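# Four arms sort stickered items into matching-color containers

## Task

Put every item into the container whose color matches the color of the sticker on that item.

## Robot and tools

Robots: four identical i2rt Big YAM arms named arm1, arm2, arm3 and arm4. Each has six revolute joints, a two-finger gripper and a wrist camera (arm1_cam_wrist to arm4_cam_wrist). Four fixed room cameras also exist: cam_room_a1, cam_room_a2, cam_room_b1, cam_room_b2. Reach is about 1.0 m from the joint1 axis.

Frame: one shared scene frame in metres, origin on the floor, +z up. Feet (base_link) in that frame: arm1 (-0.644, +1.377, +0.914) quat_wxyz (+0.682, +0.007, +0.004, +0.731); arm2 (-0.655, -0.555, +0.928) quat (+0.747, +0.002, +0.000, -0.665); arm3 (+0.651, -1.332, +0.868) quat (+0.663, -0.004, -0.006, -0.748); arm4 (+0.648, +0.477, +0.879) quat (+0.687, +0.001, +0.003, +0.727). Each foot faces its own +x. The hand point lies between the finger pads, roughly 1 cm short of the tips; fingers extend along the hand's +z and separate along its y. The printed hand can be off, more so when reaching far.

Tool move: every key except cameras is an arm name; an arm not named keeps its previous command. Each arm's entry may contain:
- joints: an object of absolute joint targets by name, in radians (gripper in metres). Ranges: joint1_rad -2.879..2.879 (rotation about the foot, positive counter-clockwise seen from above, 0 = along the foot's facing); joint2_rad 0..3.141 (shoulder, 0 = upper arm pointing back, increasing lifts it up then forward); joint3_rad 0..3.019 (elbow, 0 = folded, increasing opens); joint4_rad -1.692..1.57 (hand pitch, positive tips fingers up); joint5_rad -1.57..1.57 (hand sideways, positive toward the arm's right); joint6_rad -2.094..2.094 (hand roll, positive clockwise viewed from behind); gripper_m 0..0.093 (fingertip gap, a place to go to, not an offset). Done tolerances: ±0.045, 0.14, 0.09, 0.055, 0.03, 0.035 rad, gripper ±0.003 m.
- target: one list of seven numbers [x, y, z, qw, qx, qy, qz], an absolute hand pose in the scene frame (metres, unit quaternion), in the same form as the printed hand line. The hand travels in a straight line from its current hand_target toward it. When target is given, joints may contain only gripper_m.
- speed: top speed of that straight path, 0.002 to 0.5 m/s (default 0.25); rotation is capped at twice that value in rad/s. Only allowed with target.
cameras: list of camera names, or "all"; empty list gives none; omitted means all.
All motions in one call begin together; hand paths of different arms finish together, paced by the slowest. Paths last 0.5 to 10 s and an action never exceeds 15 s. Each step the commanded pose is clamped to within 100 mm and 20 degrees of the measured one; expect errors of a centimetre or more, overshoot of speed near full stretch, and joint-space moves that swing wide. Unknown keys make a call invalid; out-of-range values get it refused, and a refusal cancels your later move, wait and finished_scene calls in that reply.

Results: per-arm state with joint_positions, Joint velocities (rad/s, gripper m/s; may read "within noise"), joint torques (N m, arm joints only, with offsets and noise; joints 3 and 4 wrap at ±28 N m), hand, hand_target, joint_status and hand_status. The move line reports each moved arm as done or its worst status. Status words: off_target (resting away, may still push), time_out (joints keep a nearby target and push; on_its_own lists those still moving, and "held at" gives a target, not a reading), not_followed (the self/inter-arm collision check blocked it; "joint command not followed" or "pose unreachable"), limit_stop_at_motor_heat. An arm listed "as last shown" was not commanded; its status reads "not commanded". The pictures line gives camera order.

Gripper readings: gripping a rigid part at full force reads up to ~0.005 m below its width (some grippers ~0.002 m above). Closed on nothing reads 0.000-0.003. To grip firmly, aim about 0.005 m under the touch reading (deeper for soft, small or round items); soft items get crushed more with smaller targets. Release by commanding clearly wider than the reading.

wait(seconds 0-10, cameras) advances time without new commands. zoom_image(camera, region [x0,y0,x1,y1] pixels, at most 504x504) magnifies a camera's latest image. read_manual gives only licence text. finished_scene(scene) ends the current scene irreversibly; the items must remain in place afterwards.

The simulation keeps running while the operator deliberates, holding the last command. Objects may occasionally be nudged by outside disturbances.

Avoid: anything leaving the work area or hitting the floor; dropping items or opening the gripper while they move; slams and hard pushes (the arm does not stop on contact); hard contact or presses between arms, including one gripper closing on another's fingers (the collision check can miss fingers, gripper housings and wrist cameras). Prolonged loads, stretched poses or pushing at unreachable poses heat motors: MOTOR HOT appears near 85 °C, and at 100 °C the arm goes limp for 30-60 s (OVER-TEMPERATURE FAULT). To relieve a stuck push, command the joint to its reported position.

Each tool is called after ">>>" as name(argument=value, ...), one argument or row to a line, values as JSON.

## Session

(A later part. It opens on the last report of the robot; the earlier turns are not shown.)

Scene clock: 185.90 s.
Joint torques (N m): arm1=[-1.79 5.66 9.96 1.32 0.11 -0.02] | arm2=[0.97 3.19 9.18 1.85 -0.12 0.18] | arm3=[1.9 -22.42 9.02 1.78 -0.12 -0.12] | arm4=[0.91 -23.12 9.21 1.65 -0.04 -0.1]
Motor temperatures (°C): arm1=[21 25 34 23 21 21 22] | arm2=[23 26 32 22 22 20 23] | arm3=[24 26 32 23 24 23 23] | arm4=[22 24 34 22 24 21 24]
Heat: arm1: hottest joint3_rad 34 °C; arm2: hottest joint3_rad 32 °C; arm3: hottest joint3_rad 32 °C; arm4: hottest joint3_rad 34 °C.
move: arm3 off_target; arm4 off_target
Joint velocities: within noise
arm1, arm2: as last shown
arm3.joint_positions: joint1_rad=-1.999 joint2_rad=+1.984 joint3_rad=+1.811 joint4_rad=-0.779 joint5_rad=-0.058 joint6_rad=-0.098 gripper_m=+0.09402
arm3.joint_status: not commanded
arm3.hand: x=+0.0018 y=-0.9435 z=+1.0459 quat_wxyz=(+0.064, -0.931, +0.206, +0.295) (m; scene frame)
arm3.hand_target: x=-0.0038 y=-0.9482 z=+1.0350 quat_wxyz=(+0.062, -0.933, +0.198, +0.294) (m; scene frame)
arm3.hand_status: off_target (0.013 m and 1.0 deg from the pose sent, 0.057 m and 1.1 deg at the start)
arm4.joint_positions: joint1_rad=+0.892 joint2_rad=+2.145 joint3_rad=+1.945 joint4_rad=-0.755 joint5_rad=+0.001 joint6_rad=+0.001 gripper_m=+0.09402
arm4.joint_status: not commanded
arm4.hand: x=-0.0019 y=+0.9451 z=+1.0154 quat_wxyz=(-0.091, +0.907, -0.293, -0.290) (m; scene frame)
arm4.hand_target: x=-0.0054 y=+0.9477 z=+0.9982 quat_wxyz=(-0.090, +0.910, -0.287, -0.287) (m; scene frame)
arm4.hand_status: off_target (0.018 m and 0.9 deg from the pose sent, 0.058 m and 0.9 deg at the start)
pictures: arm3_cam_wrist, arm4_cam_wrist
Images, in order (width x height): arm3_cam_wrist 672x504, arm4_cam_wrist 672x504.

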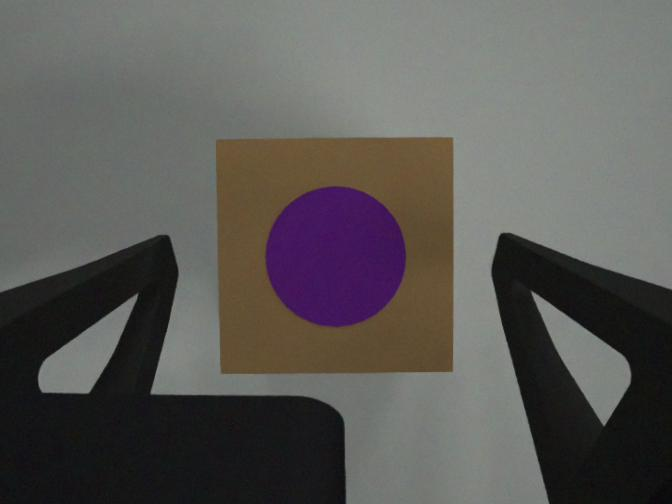

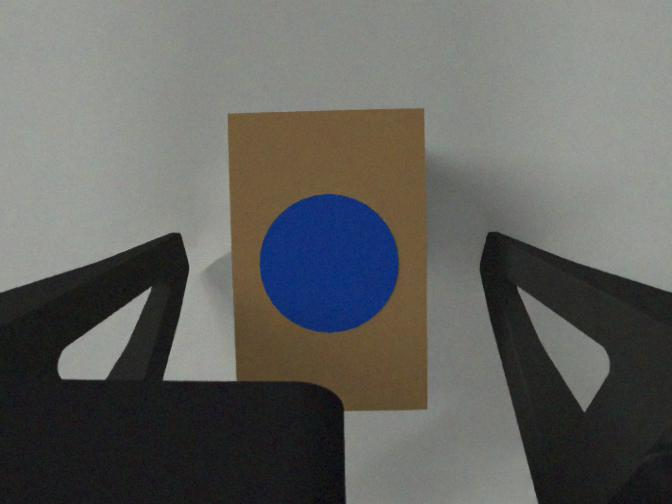

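>>> move(
  arm3={"joints":{"gripper_m":0.042}},
  arm4={"joints":{"gripper_m":0.035}},
  cameras=[],
)

>>> move(
  arm3={"target":[0.02,-0.958,1.14,0.0625,-0.9328,0.1983,0.2941],"speed":0.15},
  arm4={"target":[0.02,0.93,1.12,0.0904,-0.9096,0.2868,0.2868],"speed":0.15},
  cameras=["arm3_cam_wrist","arm4_cam_wrist"],
)

>>> move(
  arm3={"target":[0.26,-1.08,1.24,0.0625,-0.9328,0.1983,0.2941],"speed":0.3},
  arm4={"target":[0.26,0.75,1.24,0.0904,-0.9096,0.2868,0.2868],"speed":0.3},
  cameras=[],
)

>>> move(
  arm3={"joints":{"joint2_rad":0.6,"joint3_rad":1.4,"joint4_rad":-1.4,"joint5_rad":0,"joint6_rad":0}},
  arm4={"joints":{"joint2_rad":0.6,"joint3_rad":1.4,"joint4_rad":-1.4,"joint5_rad":0,"joint6_rad":0}},
  cameras=[],
)

>>> move(
  arm3={"joints":{"joint1_rad":1.8}},
  arm4={"joints":{"joint1_rad":-1.88}},
  cameras=["arm3_cam_wrist","arm4_cam_wrist"],
)

Scene clock: 203.93 s.
Joint torques (N m): arm1=[-1.73 5.66 9.94 1.46 0.09 0.04] | arm2=[1.08 3.19 9.16 1.88 -0.12 0.18] | arm3=[2.08 -22.71 8.92 1.8 -0.11 -0.12] | arm4=[0.97 -23.36 9.16 1.48 -0.03 -0.04]
Motor temperatures (°C): arm1=[21 25 34 23 21 21 22] | arm2=[23 25 31 22 22 20 23] | arm3=[24 26 31 23 24 23 23] | arm4=[22 27 33 22 24 21 24]
Heat: arm1: hottest joint3_rad 34 °C; arm2: hottest joint3_rad 31 °C; arm3: hottest joint3_rad 31 °C; arm4: hottest joint3_rad 33 °C.
move: arm3 off_target; arm4 off_target
Joint velocities: within noise
arm1, arm2: as last shown
arm3.joint_positions: joint1_rad=-1.999 joint2_rad=+1.984 joint3_rad=+1.811 joint4_rad=-0.779 joint5_rad=-0.058 joint6_rad=-0.099 gripper_m=+0.05307
arm3.joint_status: gripper_m off_target (ended at +0.05310, target +0.04200)
arm3.hand: x=+0.0017 y=-0.9436 z=+1.0459 quat_wxyz=(+0.064, -0.931, +0.206, +0.295) (m; scene frame)
arm3.hand_target: x=-0.0038 y=-0.9482 z=+1.0350 quat_wxyz=(+0.062, -0.933, +0.198, +0.294) (m; scene frame)
arm3.hand_status: not commanded
arm4.joint_positions: joint1_rad=+0.892 joint2_rad=+2.145 joint3_rad=+1.945 joint4_rad=-0.754 joint5_rad=+0.001 joint6_rad=-0.002 gripper_m=+0.04448
arm4.joint_status: gripper_m off_target (ended at +0.04451, target +0.03500)
arm4.hand: x=-0.0021 y=+0.9451 z=+1.0155 quat_wxyz=(-0.091, +0.907, -0.292, -0.290) (m; scene frame)
arm4.hand_target: x=-0.0054 y=+0.9476 z=+0.9981 quat_wxyz=(-0.090, +0.910, -0.287, -0.287) (m; scene frame)
arm4.hand_status: not commanded
pictures: none
No camera images: "cameras" was empty.

Scene clock: 205.53 s.
Joint torques (N m): arm1=[-2.14 6.01 10 1.35 0.12 0.02] | arm2=[1.14 3.19 9.13 1.89 -0.12 0.18] | arm3=[1.79 -23.41 14.09 0.83 -0.13 -0.11] | arm4=[0.79 -25.41 12.59 0.7 -0.01 -0.06]
Motor temperatures (°C): arm1=[21 25 34 23 21 21 22] | arm2=[23 25 31 22 22 20 23] | arm3=[24 26 31 23 24 23 23] | arm4=[22 27 34 22 24 21 25]
Heat: arm1: hottest joint3_rad 34 °C; arm2: hottest joint3_rad 31 °C; arm3: hottest joint3_rad 31 °C; arm4: hottest joint3_rad 34 °C.
move: arm3 off_target; arm4 off_target
Joint velocities: within noise
arm1, arm2: as last shown
arm3.joint_positions: joint1_rad=-1.999 joint2_rad=+1.901 joint3_rad=+1.864 joint4_rad=-0.978 joint5_rad=-0.060 joint6_rad=-0.102 gripper_m=+0.05307
arm3.joint_status: not commanded
arm3.hand: x=+0.0311 y=-0.9611 z=+1.1052 quat_wxyz=(+0.054, -0.940, +0.206, +0.267) (m; scene frame)
arm3.hand_target: x=+0.0215 y=-0.9590 z=+1.1399 quat_wxyz=(+0.063, -0.933, +0.198, +0.294) (m; scene frame)
arm3.hand_status: off_target (0.037 m and 3.5 deg from the pose sent, 0.097 m and 0.9 deg at the start)
arm4.joint_positions: joint1_rad=+0.892 joint2_rad=+2.039 joint3_rad=+1.981 joint4_rad=-0.954 joint5_rad=+0.001 joint6_rad=-0.002 gripper_m=+0.04448
arm4.joint_status: not commanded
arm4.hand: x=+0.0275 y=+0.9244 z=+1.0878 quat_wxyz=(-0.083, +0.915, -0.294, -0.264) (m; scene frame)
arm4.hand_target: x=+0.0212 y=+0.9292 z=+1.1200 quat_wxyz=(-0.091, +0.909, -0.287, -0.287) (m; scene frame)
arm4.hand_status: off_target (0.033 m and 2.9 deg from the pose sent, 0.108 m and 0.8 deg at the start)
pictures: arm3_cam_wrist, arm4_cam_wrist
Images, in order (width x height): arm3_cam_wrist 672x504, arm4_cam_wrist 672x504.

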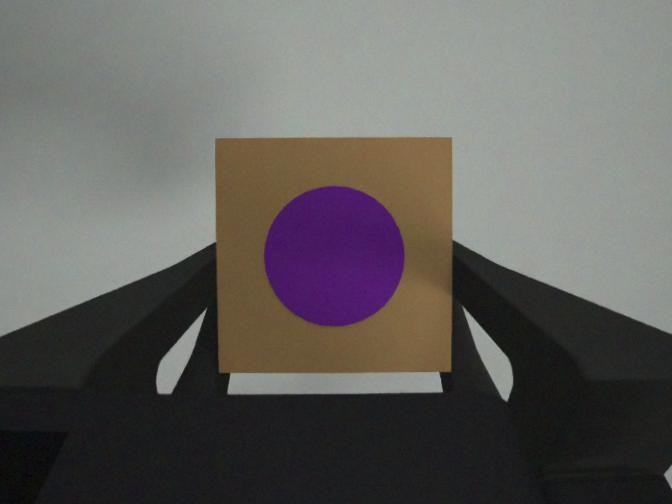

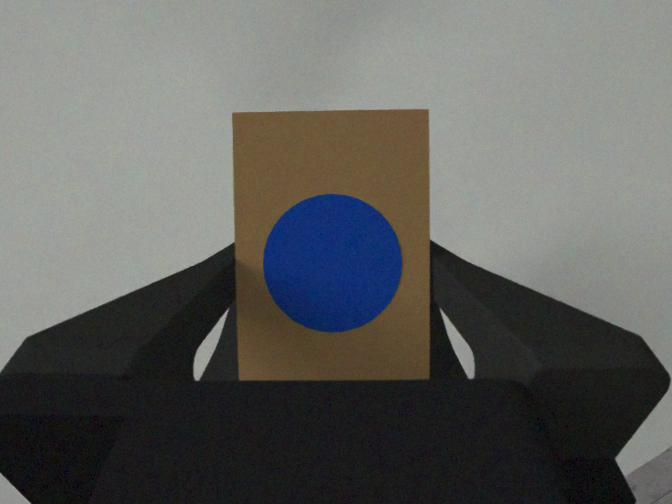

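Scene clock: 207.47 s.
Joint torques (N m): arm1=[-1.55 6.18 9.88 1.35 0.07 -0.01] | arm2=[1.03 3.31 9.14 1.87 -0.12 0.19] | arm3=[0.56 -9.58 9.28 0.94 -0.16 -0.13] | arm4=[1.85 -9 9.5 0.62 0.22 0.08]
Motor temperatures (°C): arm1=[21 25 34 23 21 21 22] | arm2=[23 25 31 22 22 20 23] | arm3=[24 26 31 23 24 23 23] | arm4=[22 27 34 22 24 21 25]
Heat: arm1: hottest joint3_rad 34 °C; arm2: hottest joint3_rad 31 °C; arm3: hottest joint3_rad 31 °C; arm4: hottest joint3_rad 34 °C.
move: arm3 done; arm4 done
Joint velocities: within noise
arm1, arm2: as last shown
arm3.joint_positions: joint1_rad=-2.033 joint2_rad=+1.187 joint3_rad=+1.378 joint4_rad=-1.138 joint5_rad=-0.090 joint6_rad=-0.144 gripper_m=+0.05307
arm3.joint_status: not commanded
arm3.hand: x=+0.2571 y=-1.0852 z=+1.2441 quat_wxyz=(+0.062, -0.932, +0.196, +0.300) (m; scene frame)
arm3.hand_target: x=+0.2600 y=-1.0802 z=+1.2402 quat_wxyz=(+0.062, -0.933, +0.198, +0.294) (m; scene frame)
arm3.hand_status: done (0.007 m and 0.7 deg from the pose sent, 0.291 m and 3.5 deg at the start)
arm4.joint_positions: joint1_rad=+0.902 joint2_rad=+1.206 joint3_rad=+1.352 joint4_rad=-1.090 joint5_rad=+0.004 joint6_rad=-0.002 gripper_m=+0.04448
arm4.joint_status: not commanded
arm4.hand: x=+0.2635 y=+0.7510 z=+1.2451 quat_wxyz=(-0.093, +0.907, -0.287, -0.295) (m; scene frame)
arm4.hand_target: x=+0.2601 y=+0.7499 z=+1.2401 quat_wxyz=(-0.090, +0.910, -0.287, -0.287) (m; scene frame)
arm4.hand_status: done (0.006 m and 1.1 deg from the pose sent, 0.328 m and 2.9 deg at the start)
pictures: none
No camera images: "cameras" was empty.

Scene clock: 209.00 s.
Joint torques (N m): arm1=[-1.67 5.95 9.98 1.31 0.03 -0.04] | arm2=[1.03 3.19 9.16 1.91 -0.12 0.18] | arm3=[0.56 1.26 9.37 1.55 0.11 0.02] | arm4=[1.14 2.26 7.77 1.05 -0.06 0.05]
Motor temperatures (°C): arm1=[21 25 34 23 21 21 22] | arm2=[23 25 31 22 22 20 23] | arm3=[24 26 31 23 24 23 23] | arm4=[22 27 34 22 24 21 25]
Heat: arm1: hottest joint3_rad 34 °C; arm2: hottest joint3_rad 31 °C; arm3: hottest joint3_rad 31 °C; arm4: hottest joint3_rad 34 °C.
move: arm3 done; arm4 done
Joint velocities: within noise
arm1: as last shown
arm2.joint_positions: joint1_rad=+0.941 joint2_rad=+0.526 joint3_rad=+1.392 joint4_rad=-1.386 joint5_rad=+0.002 joint6_rad=-0.012 gripper_m=+0.08493
arm2.joint_status: not commanded
arm2.hand: x=-0.4916 y=-0.6507 z=+1.4764 quat_wxyz=(-0.485, -0.216, -0.838, +0.130) (m; scene frame)
arm2.hand_target: x=-0.4907 y=-0.6498 z=+1.4755 quat_wxyz=(-0.480, -0.220, -0.840, +0.123) (m; scene frame)
arm2.hand_status: not commanded
arm3.joint_positions: joint1_rad=-2.034 joint2_rad=+0.605 joint3_rad=+1.380 joint4_rad=-1.399 joint5_rad=-0.002 joint6_rad=-0.008 gripper_m=+0.05307
arm3.joint_status: all done
arm3.hand: x=+0.4656 y=-1.2023 z=+1.3910 quat_wxyz=(+0.126, -0.855, +0.255, +0.434) (m; scene frame)
arm3.hand_target: x=+0.4713 y=-1.2022 z=+1.4010 quat_wxyz=(+0.132, -0.847, +0.263, +0.443) (m; scene frame)
arm3.hand_status: not commanded
arm4.joint_positions: joint1_rad=+0.902 joint2_rad=+0.598 joint3_rad=+1.390 joint4_rad=-1.392 joint5_rad=+0.003 joint6_rad=-0.002 gripper_m=+0.04448
arm4.joint_status: all done
arm4.hand: x=+0.4723 y=+0.6053 z=+1.4122 quat_wxyz=(-0.140, +0.843, -0.267, -0.446) (m; scene frame)
arm4.hand_target: x=+0.4723 y=+0.6028 z=+1.4150 quat_wxyz=(-0.137, +0.844, -0.264, -0.447) (m; scene frame)
arm4.hand_status: not commanded
pictures: none
No camera images: "cameras" was empty.

Scene clock: 211.60 s.
Joint torques (N m): arm1=[-1.61 5.83 9.8 1.4 0.07 0.06] | arm2=[1.08 3.14 9.13 1.91 -0.11 0.19] | arm3=[2.02 1.38 9.31 1.58 0.11 0.01] | arm4=[0.67 2.73 7.9 0.96 0.01 0.08]
Motor temperatures (°C): arm1=[21 25 34 23 21 21 22] | arm2=[23 25 31 22 22 20 23] | arm3=[24 26 31 23 24 23 24] | arm4=[22 26 34 22 24 21 25]
Heat: arm1: hottest joint3_rad 34 °C; arm2: hottest joint3_rad 31 °C; arm3: hottest joint3_rad 31 °C; arm4: hottest joint3_rad 34 °C.
move: arm3 done; arm4 done
Joint velocities: within noise
arm1.joint_positions: joint1_rad=-2.258 joint2_rad=+0.526 joint3_rad=+1.384 joint4_rad=-1.390 joint5_rad=-0.002 joint6_rad=+0.002 gripper_m=+0.08496
arm1.joint_status: not commanded
arm1.hand: x=-0.4805 y=+1.2656 z=+1.4549 quat_wxyz=(-0.466, -0.264, -0.831, +0.151) (m; scene frame)
arm1.hand_target: x=-0.4811 y=+1.2655 z=+1.4589 quat_wxyz=(-0.465, -0.264, -0.831, +0.152) (m; scene frame)
arm1.hand_status: not commanded
arm2: as last shown
arm3.joint_positions: joint1_rad=+1.789 joint2_rad=+0.605 joint3_rad=+1.380 joint4_rad=-1.399 joint5_rad=-0.002 joint6_rad=-0.006 gripper_m=+0.05309
arm3.joint_status: all done
arm3.hand: x=+0.8708 y=-1.3030 z=+1.3928 quat_wxyz=(-0.456, +0.050, -0.889, -0.015) (m; scene frame)
arm3.hand_target: x=+0.8658 y=-1.3013 z=+1.4029 quat_wxyz=(-0.466, +0.051, -0.883, -0.019) (m; scene frame)
arm3.hand_status: not commanded
arm4.joint_positions: joint1_rad=-1.877 joint2_rad=+0.598 joint3_rad=+1.390 joint4_rad=-1.392 joint5_rad=+0.001 joint6_rad=-0.002 gripper_m=+0.04453
arm4.joint_status: all done
arm4.hand: x=+0.8617 y=+0.4246 z=+1.4110 quat_wxyz=(-0.461, -0.109, -0.879, +0.061) (m; scene frame)
arm4.hand_target: x=+0.8602 y=+0.4244 z=+1.4137 quat_wxyz=(-0.461, -0.111, -0.879, +0.061) (m; scene frame)
arm4.hand_status: not commanded
pictures: arm3_cam_wrist, arm4_cam_wrist
Images, in order (width x height): arm3_cam_wrist 672x504, arm4_cam_wrist 672x504.

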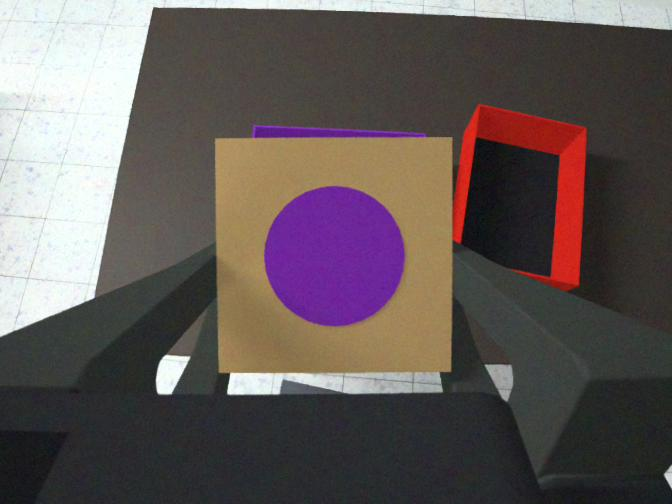

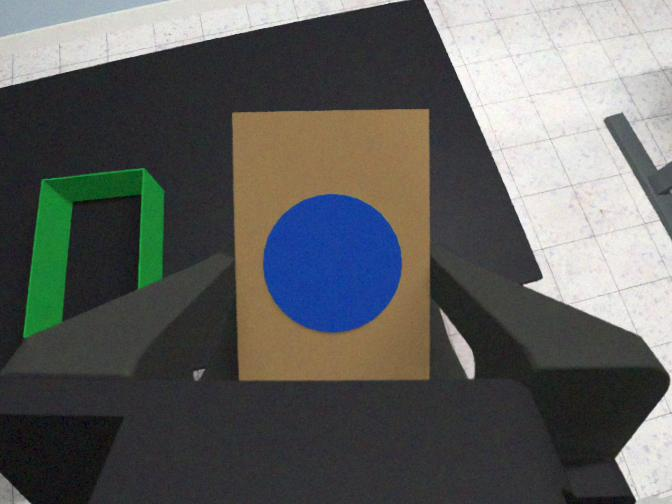

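>>> move(
  arm3={"target":[1.195,-1.273,0.95,0.2585,-0.0421,0.965,0.0113],"speed":0.3},
  arm4={"target":[1.135,0.347,0.95,0.2566,0.126,0.9576,-0.0338],"speed":0.3},
  cameras=["arm3_cam_wrist","arm4_cam_wrist"],
)

Scene clock: 218.80 s.
Joint torques (N m): arm1=[-1.2 6.18 10.02 1.33 0.08 0.02] | arm2=[1.03 3.14 9.16 1.91 -0.12 0.18] | arm3=[1.67 -16.15 11.64 1.55 -0.05 0.03] | arm4=[0.32 -13.57 10.14 1.4 -0.02 0.11]
Motor temperatures (°C): arm1=[21 25 33 23 21 21 22] | arm2=[23 25 31 22 22 20 23] | arm3=[24 26 31 23 24 23 24] | arm4=[22 26 34 22 24 21 25]
Heat: arm1: hottest joint3_rad 33 °C; arm2: hottest joint3_rad 31 °C; arm3: hottest joint3_rad 31 °C; arm4: hottest joint3_rad 34 °C.
move: arm3 off_target; arm4 off_target
Joint velocities: within noise
arm1, arm2: as last shown
arm3.joint_positions: joint1_rad=+1.789 joint2_rad=+1.620 joint3_rad=+0.975 joint4_rad=-0.480 joint5_rad=-0.002 joint6_rad=+0.015 gripper_m=+0.05309
arm3.joint_status: not commanded
arm3.hand: x=+1.1681 y=-1.2805 z=+0.9216 quat_wxyz=(-0.221, +0.042, -0.974, -0.007) (m; scene frame)
arm3.hand_target: x=+1.1931 y=-1.2731 z=+0.9509 quat_wxyz=(-0.259, +0.042, -0.965, -0.012) (m; scene frame)
arm3.hand_status: off_target (0.040 m and 4.4 deg from the pose sent, 0.550 m and 24.3 deg at the start)
arm4.joint_positions: joint1_rad=-1.882 joint2_rad=+1.529 joint3_rad=+0.844 joint4_rad=-0.426 joint5_rad=-0.001 joint6_rad=-0.002 gripper_m=+0.04453
arm4.joint_status: not commanded
arm4.hand: x=+1.1112 y=+0.3565 z=+0.9269 quat_wxyz=(-0.224, -0.122, -0.966, +0.031) (m; scene frame)
arm4.hand_target: x=+1.1336 y=+0.3473 z=+0.9508 quat_wxyz=(-0.257, -0.126, -0.958, +0.034) (m; scene frame)
arm4.hand_status: off_target (0.034 m and 3.9 deg from the pose sent, 0.542 m and 25.4 deg at the start)
pictures: arm3_cam_wrist, arm4_cam_wrist
Images, in order (width x height): arm3_cam_wrist 672x504, arm4_cam_wrist 672x504.

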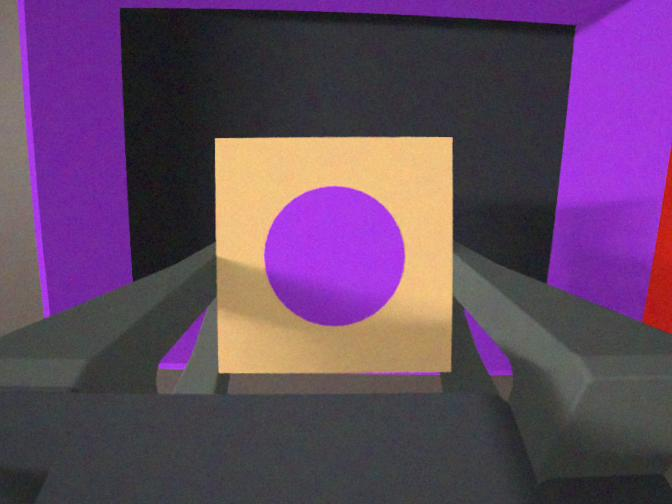

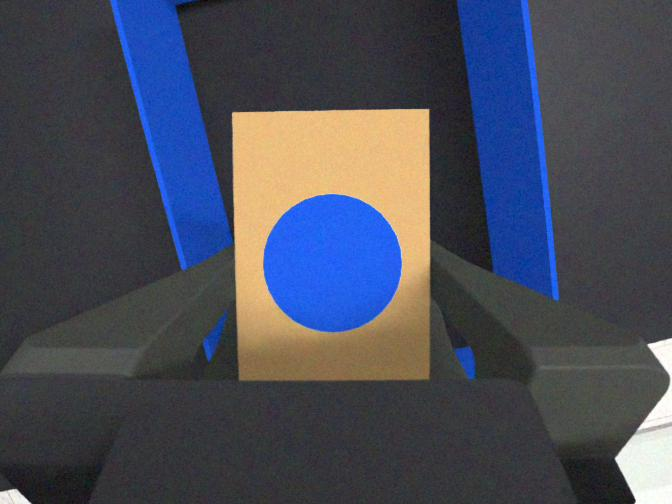

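>>> move(
  arm3={"target":[1.200,-1.281,0.81,0.2585,-0.0421,0.965,0.0113],"speed":0.2},
  arm4={"target":[1.140,0.335,0.80,0.2566,0.126,0.9576,-0.0338],"speed":0.2},
  cameras=["arm3_cam_wrist","arm4_cam_wrist"],
)

Scene clock: 228.00 s.
Joint torques (N m): arm1=[-1.79 6.07 9.89 1.36 0.1 0.04] | arm2=[1.03 3.19 9.16 1.89 -0.13 0.18] | arm3=[0.62 -17.49 5.63 1.72 -0.07 -0.11] | arm4=[0.09 -14.97 5.07 1.37 -0.05 -0.09]
Motor temperatures (°C): arm1=[21 24 33 23 21 21 22] | arm2=[23 25 31 22 22 20 23] | arm3=[24 25 31 23 24 23 24] | arm4=[22 25 34 22 24 21 26]
Heat: arm1: hottest joint3_rad 33 °C; arm2: hottest joint3_rad 31 °C; arm3: hottest joint3_rad 31 °C; arm4: hottest joint3_rad 34 °C.
move: arm3 done; arm4 done
Joint velocities: within noise
arm1, arm2: as last shown
arm3.joint_positions: joint1_rad=+1.789 joint2_rad=+1.903 joint3_rad=+0.943 joint4_rad=-0.109 joint5_rad=-0.007 joint6_rad=+0.015 gripper_m=+0.05309
arm3.joint_status: not commanded
arm3.hand: x=+1.1955 y=-1.2785 z=+0.8055 quat_wxyz=(-0.248, +0.043, -0.968, -0.011) (m; scene frame)
arm3.hand_target: x=+1.1999 y=-1.2810 z=+0.8100 quat_wxyz=(-0.258, +0.042, -0.965, -0.011) (m; scene frame)
arm3.hand_status: done (0.007 m and 1.2 deg from the pose sent, 0.116 m and 4.4 deg at the start)
arm4.joint_positions: joint1_rad=-1.906 joint2_rad=+1.882 joint3_rad=+0.814 joint4_rad=+0.003 joint5_rad=-0.012 joint6_rad=-0.004 gripper_m=+0.04453
arm4.joint_status: not commanded
arm4.hand: x=+1.1342 y=+0.3396 z=+0.7978 quat_wxyz=(-0.247, -0.131, -0.960, +0.032) (m; scene frame)
arm4.hand_target: x=+1.1399 y=+0.3350 z=+0.8001 quat_wxyz=(-0.257, -0.126, -0.958, +0.034) (m; scene frame)
arm4.hand_status: done (0.008 m and 1.3 deg from the pose sent, 0.132 m and 3.9 deg at the start)
pictures: arm3_cam_wrist, arm4_cam_wrist
Images, in order (width x height): arm3_cam_wrist 672x504, arm4_cam_wrist 672x504.

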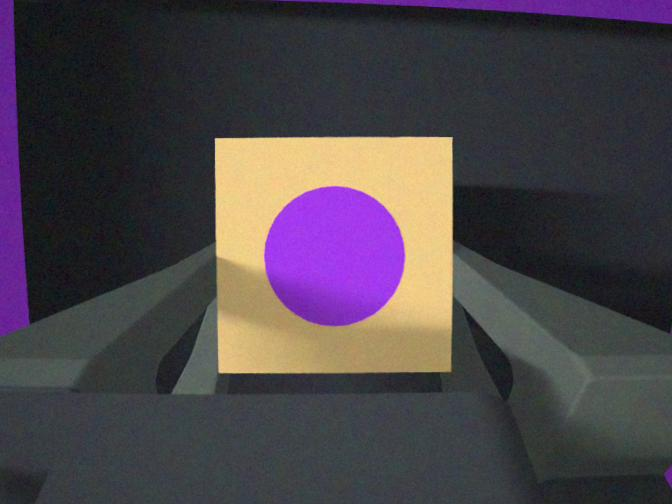

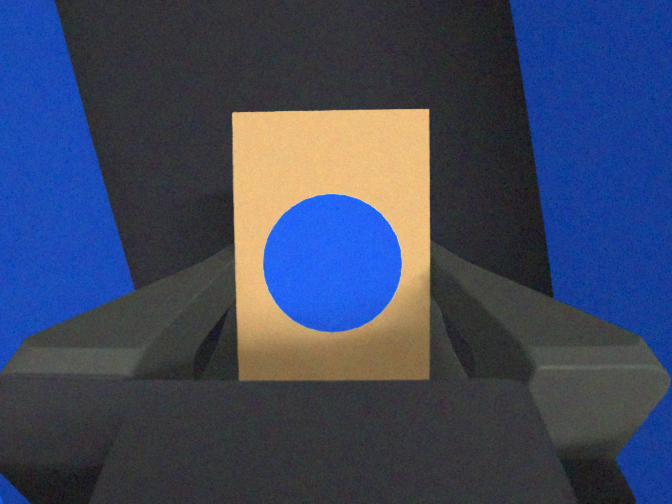

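>>> move(
  arm3={"target":[1.200,-1.281,0.782,0.2585,-0.0421,0.965,0.0113],"speed":0.1},
  arm4={"target":[1.140,0.335,0.757,0.2566,0.126,0.9576,-0.0338],"speed":0.1},
  cameras=[],
)

>>> move(
  arm3={"target":[1.200,-1.281,0.765,0.2585,-0.0421,0.965,0.0113],"speed":0.05},
  arm4={"target":[1.140,0.335,0.740,0.2566,0.126,0.9576,-0.0338],"speed":0.05},
  cameras=["cam_room_a1","cam_room_a2"],
)

Scene clock: 234.70 s.
Joint torques (N m): arm1=[-1.79 6.07 10.02 1.26 0.07 0.01] | arm2=[1.03 3.14 9.17 1.85 -0.12 0.18] | arm3=[0.56 -17.08 5.05 1.73 -0.05 -0.1] | arm4=[0.32 -15.33 4.79 1.47 -0.03 -0.08]
Motor temperatures (°C): arm1=[21 24 33 23 21 21 22] | arm2=[23 25 31 22 22 20 23] | arm3=[24 26 30 23 24 23 24] | arm4=[22 25 34 22 24 21 26]
Heat: arm1: hottest joint3_rad 33 °C; arm2: hottest joint3_rad 31 °C; arm3: hottest joint3_rad 30 °C; arm4: hottest joint3_rad 34 °C.
move: arm3 done; arm4 done
Joint velocities: within noise
arm1, arm2: as last shown
arm3.joint_positions: joint1_rad=+1.789 joint2_rad=+1.961 joint3_rad=+0.943 joint4_rad=-0.039 joint5_rad=-0.007 joint6_rad=+0.015 gripper_m=+0.05309
arm3.joint_status: not commanded
arm3.hand: x=+1.1986 y=-1.2785 z=+0.7830 quat_wxyz=(-0.254, +0.043, -0.966, -0.011) (m; scene frame)
arm3.hand_target: x=+1.2000 y=-1.2810 z=+0.7821 quat_wxyz=(-0.258, +0.042, -0.965, -0.011) (m; scene frame)
arm3.hand_status: done (0.003 m and 0.6 deg from the pose sent, 0.024 m and 1.2 deg at the start)
arm4.joint_positions: joint1_rad=-1.906 joint2_rad=+1.996 joint3_rad=+0.814 joint4_rad=+0.117 joint5_rad=-0.012 joint6_rad=-0.004 gripper_m=+0.04453
arm4.joint_status: not commanded
arm4.hand: x=+1.1321 y=+0.3400 z=+0.7562 quat_wxyz=(-0.246, -0.131, -0.960, +0.032) (m; scene frame)
arm4.hand_target: x=+1.1397 y=+0.3350 z=+0.7571 quat_wxyz=(-0.256, -0.126, -0.958, +0.034) (m; scene frame)
arm4.hand_status: done (0.009 m and 1.3 deg from the pose sent, 0.042 m and 1.3 deg at the start)
pictures: none
No camera images: "cameras" was empty.

Scene clock: 235.67 s.
Joint torques (N m): arm1=[-2.26 6.3 9.89 1.37 0.09 0] | arm2=[1.03 3.25 9.14 1.89 -0.12 0.18] | arm3=[0.67 -16.32 4.85 1.61 -0.03 -0.09] | arm4=[0.15 -14.33 4.81 1.32 -0.06 -0.08]
Motor temperatures (°C): arm1=[21 24 33 23 21 21 22] | arm2=[23 25 31 22 22 20 23] | arm3=[24 26 30 23 24 23 24] | arm4=[22 25 34 22 24 21 26]
Heat: arm1: hottest joint3_rad 33 °C; arm2: hottest joint3_rad 31 °C; arm3: hottest joint3_rad 30 °C; arm4: hottest joint3_rad 34 °C.
move: arm3 done; arm4 done
Joint velocities: within noise
arm1, arm2: as last shown
arm3.joint_positions: joint1_rad=+1.789 joint2_rad=+1.995 joint3_rad=+0.943 joint4_rad=+0.005 joint5_rad=-0.008 joint6_rad=+0.015 gripper_m=+0.05309
arm3.joint_status: not commanded
arm3.hand: x=+1.2004 y=-1.2784 z=+0.7704 quat_wxyz=(-0.258, +0.043, -0.965, -0.012) (m; scene frame)
arm3.hand_target: x=+1.1999 y=-1.2810 z=+0.7651 quat_wxyz=(-0.259, +0.042, -0.965, -0.011) (m; scene frame)
arm3.hand_status: done (0.006 m and 0.1 deg from the pose sent, 0.018 m and 0.6 deg at the start)
arm4.joint_positions: joint1_rad=-1.906 joint2_rad=+2.033 joint3_rad=+0.815 joint4_rad=+0.162 joint5_rad=-0.012 joint6_rad=-0.004 gripper_m=+0.04453
arm4.joint_status: not commanded
arm4.hand: x=+1.1325 y=+0.3398 z=+0.7437 quat_wxyz=(-0.250, -0.130, -0.959, +0.032) (m; scene frame)
arm4.hand_target: x=+1.1398 y=+0.3350 z=+0.7402 quat_wxyz=(-0.257, -0.126, -0.958, +0.034) (m; scene frame)
arm4.hand_status: done (0.010 m and 0.9 deg from the pose sent, 0.019 m and 1.3 deg at the start)
pictures: cam_room_a1, cam_room_a2
Images, in order (width x height): cam_room_a1 672x504, cam_room_a2 672x504.

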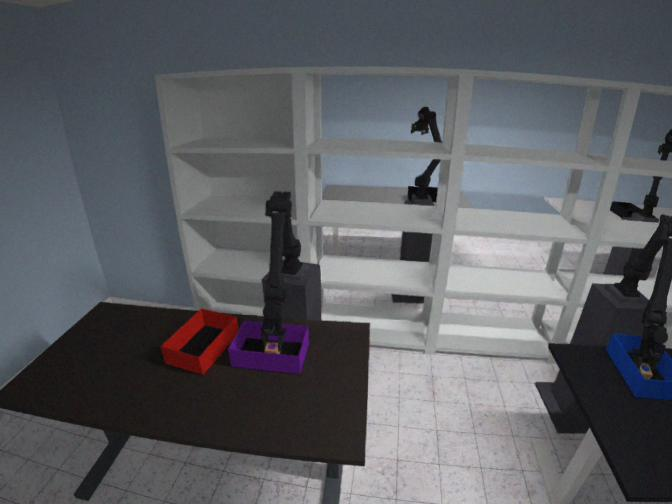

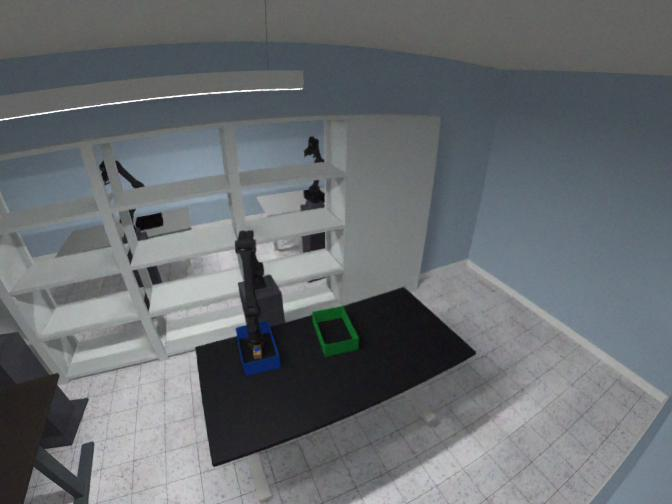

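>>> move(
  arm3={"target":[1.200,-1.281,0.748,0.2585,-0.0421,0.965,0.0113],"speed":0.05},
  arm4={"target":[1.140,0.335,0.724,0.2566,0.126,0.9576,-0.0338],"speed":0.05},
  cameras=[],
)

Scene clock: 239.83 s.
Joint torques (N m): arm1=[-1.55 6.07 9.8 1.46 0.08 0.02] | arm2=[1.03 3.25 9.16 1.89 -0.12 0.18] | arm3=[0.67 -14.45 4.98 1.21 -0.02 -0.08] | arm4=[0.21 -12.98 4.6 1.09 -0.06 -0.08]
Motor temperatures (°C): arm1=[21 24 33 23 21 21 22] | arm2=[23 25 31 22 22 20 23] | arm3=[24 26 30 23 24 23 24] | arm4=[22 25 33 22 24 21 26]
Heat: arm1: hottest joint3_rad 33 °C; arm2: hottest joint3_rad 31 °C; arm3: hottest joint3_rad 30 °C; arm4: hottest joint3_rad 33 °C.
move: arm3 off_target; arm4 off_target
Joint velocities: within noise
arm1, arm2: as last shown
arm3.joint_positions: joint1_rad=+1.789 joint2_rad=+2.011 joint3_rad=+0.943 joint4_rad=+0.055 joint5_rad=-0.008 joint6_rad=+0.015 gripper_m=+0.05309
arm3.joint_status: not commanded
arm3.hand: x=+1.2073 y=-1.2777 z=+0.7681 quat_wxyz=(-0.275, +0.043, -0.960, -0.013) (m; scene frame)
arm3.hand_target: x=+1.1993 y=-1.2810 z=+0.7487 quat_wxyz=(-0.258, +0.042, -0.965, -0.011) (m; scene frame)
arm3.hand_status: off_target (0.022 m and 1.9 deg from the pose sent, 0.022 m and 0.1 deg at the start)
arm4.joint_positions: joint1_rad=-1.906 joint2_rad=+2.055 joint3_rad=+0.825 joint4_rad=+0.210 joint5_rad=-0.012 joint6_rad=-0.005 gripper_m=+0.04453
arm4.joint_status: not commanded
arm4.hand: x=+1.1424 y=+0.3370 z=+0.7416 quat_wxyz=(-0.268, -0.129, -0.954, +0.035) (m; scene frame)
arm4.hand_target: x=+1.1394 y=+0.3352 z=+0.7246 quat_wxyz=(-0.257, -0.126, -0.958, +0.034) (m; scene frame)
arm4.hand_status: off_target (0.018 m and 1.4 deg from the pose sent, 0.022 m and 0.9 deg at the start)
pictures: none
No camera images: "cameras" was empty.

Both in contact; release and retract.

>>> move(
  arm3={"joints":{"gripper_m":0.085}},
  arm4={"joints":{"gripper_m":0.08}},
  cameras=[],
)

>>> move(
  arm3={"target":[1.12,-1.28,1.0,0.2585,-0.0421,0.965,0.0113],"speed":0.3},
  arm4={"target":[1.07,0.355,1.0,0.2566,0.126,0.9576,-0.0338],"speed":0.3},
  cameras=["arm3_cam_wrist","arm4_cam_wrist","cam_room_a1","cam_room_a2"],
)

Scene clock: 243.97 s.
Joint torques (N m): arm1=[-1.61 5.66 9.87 1.43 0.09 0.01] | arm2=[1.14 3.25 9.16 1.89 -0.12 0.18] | arm3=[0.79 -16.85 4.75 1.16 -0.03 -0.07] | arm4=[-0.03 -13.45 4.27 1.01 0.08 -0.07]
Motor temperatures (°C): arm1=[21 24 33 23 21 21 21] | arm2=[23 25 31 22 22 20 23] | arm3=[24 26 29 23 24 23 24] | arm4=[22 25 33 22 24 21 26]
Heat: arm1: hottest joint3_rad 33 °C; arm2: hottest joint3_rad 31 °C; arm3: hottest joint3_rad 29 °C; arm4: hottest joint3_rad 33 °C.
move: arm3 done; arm4 done
Joint velocities: within noise
arm1, arm2: as last shown
arm3.joint_positions: joint1_rad=+1.789 joint2_rad=+2.040 joint3_rad=+0.943 joint4_rad=+0.055 joint5_rad=-0.008 joint6_rad=+0.015 gripper_m=+0.08496
arm3.joint_status: all done
arm3.hand: x=+1.2007 y=-1.2786 z=+0.7531 quat_wxyz=(-0.261, +0.043, -0.964, -0.012) (m; scene frame)
arm3.hand_target: x=+1.1993 y=-1.2810 z=+0.7486 quat_wxyz=(-0.258, +0.042, -0.965, -0.011) (m; scene frame)
arm3.hand_status: not commanded
arm4.joint_positions: joint1_rad=-1.904 joint2_rad=+2.066 joint3_rad=+0.828 joint4_rad=+0.212 joint5_rad=-0.015 joint6_rad=-0.008 gripper_m=+0.07991
arm4.joint_status: all done
arm4.hand: x=+1.1418 y=+0.3386 z=+0.7371 quat_wxyz=(-0.265, -0.126, -0.955, +0.033) (m; scene frame)
arm4.hand_target: x=+1.1393 y=+0.3353 z=+0.7246 quat_wxyz=(-0.257, -0.126, -0.958, +0.034) (m; scene frame)
arm4.hand_status: not commanded
pictures: none
No camera images: "cameras" was empty.

Scene clock: 245.67 s.
Joint torques (N m): arm1=[-2.67 6.07 9.94 1.37 0.09 0.02] | arm2=[1.08 3.25 9.17 1.84 -0.12 0.19] | arm3=[1.73 -10.46 11.08 0.66 0.15 0.02] | arm4=[-0.09 -9.35 10.81 0.46 0.02 -0.06]
Motor temperatures (°C): arm1=[21 24 33 23 21 21 21] | arm2=[23 25 31 22 22 20 23] | arm3=[24 26 29 23 24 23 24] | arm4=[22 25 33 22 24 21 26]
Heat: arm1: hottest joint3_rad 33 °C; arm2: hottest joint3_rad 31 °C; arm3: hottest joint3_rad 29 °C; arm4: hottest joint3_rad 33 °C.
move: arm3 off_target; arm4 off_target
Joint velocities: within noise
arm1: as last shown
arm2.joint_positions: joint1_rad=+0.941 joint2_rad=+0.526 joint3_rad=+1.392 joint4_rad=-1.386 joint5_rad=+0.002 joint6_rad=-0.012 gripper_m=+0.08493
arm2.joint_status: not commanded
arm2.hand: x=-0.4916 y=-0.6507 z=+1.4764 quat_wxyz=(-0.485, -0.216, -0.838, +0.130) (m; scene frame)
arm2.hand_target: x=-0.4907 y=-0.6498 z=+1.4755 quat_wxyz=(-0.480, -0.220, -0.840, +0.123) (m; scene frame)
arm2.hand_status: not commanded
arm3.joint_positions: joint1_rad=+1.789 joint2_rad=+1.344 joint3_rad=+0.860 joint4_rad=-0.581 joint5_rad=-0.006 joint6_rad=+0.016 gripper_m=+0.08496
arm3.joint_status: not commanded
arm3.hand: x=+1.1086 y=-1.2847 z=+0.9893 quat_wxyz=(-0.250, +0.042, -0.967, -0.010) (m; scene frame)
arm3.hand_target: x=+1.1196 y=-1.2800 z=+1.0001 quat_wxyz=(-0.259, +0.042, -0.965, -0.011) (m; scene frame)
arm3.hand_status: off_target (0.016 m and 1.0 deg from the pose sent, 0.260 m and 0.4 deg at the start)
arm4.joint_positions: joint1_rad=-1.909 joint2_rad=+1.269 joint3_rad=+0.750 joint4_rad=-0.549 joint5_rad=-0.015 joint6_rad=-0.011 gripper_m=+0.07991
arm4.joint_status: not commanded
arm4.hand: x=+1.0564 y=+0.3621 z=+0.9848 quat_wxyz=(-0.245, -0.128, -0.960, +0.031) (m; scene frame)
arm4.hand_target: x=+1.0694 y=+0.3551 z=+1.0002 quat_wxyz=(-0.257, -0.126, -0.958, +0.034) (m; scene frame)
arm4.hand_status: off_target (0.022 m and 1.4 deg from the pose sent, 0.273 m and 1.0 deg at the start)
pictures: arm3_cam_wrist, arm4_cam_wrist, cam_room_a1, cam_room_a2
Images, in order (width x height): arm3_cam_wrist 672x504, arm4_cam_wrist 672x504, cam_room_a1 672x504, cam_room_a2 672x504.

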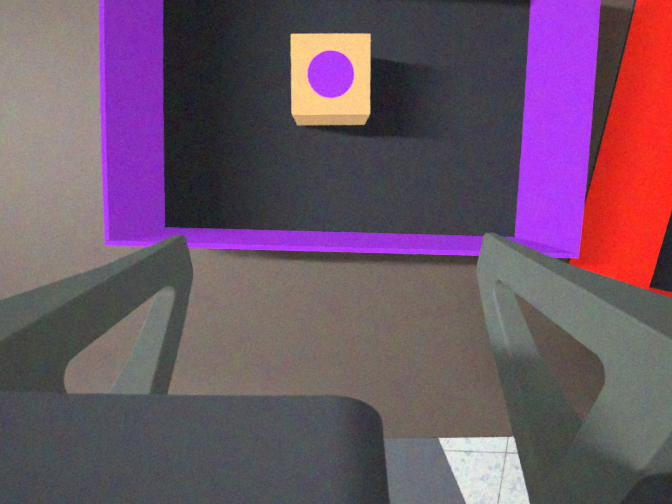

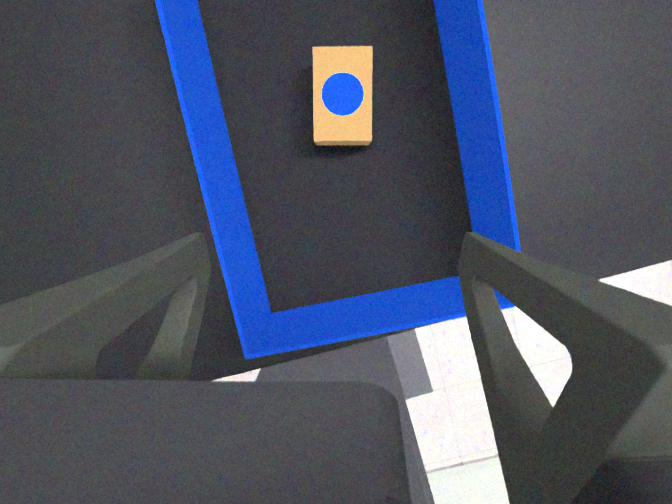

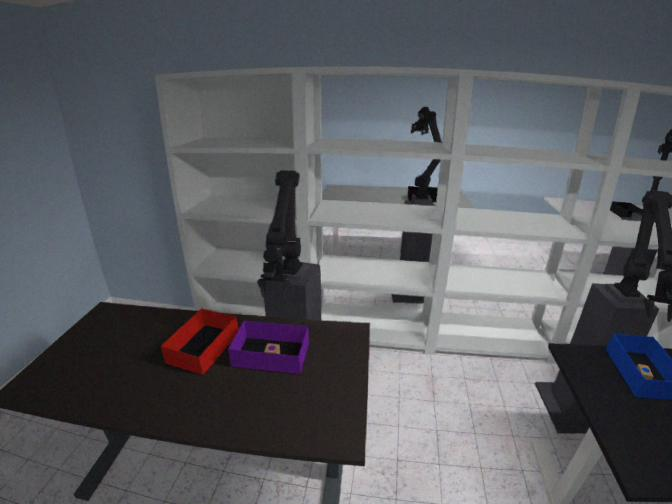

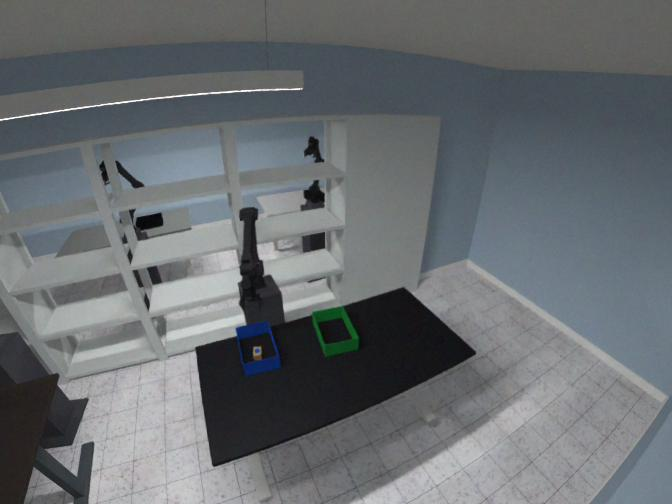

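>>> finished_scene(
  scene=2,
)

The scene is finished: the task was done.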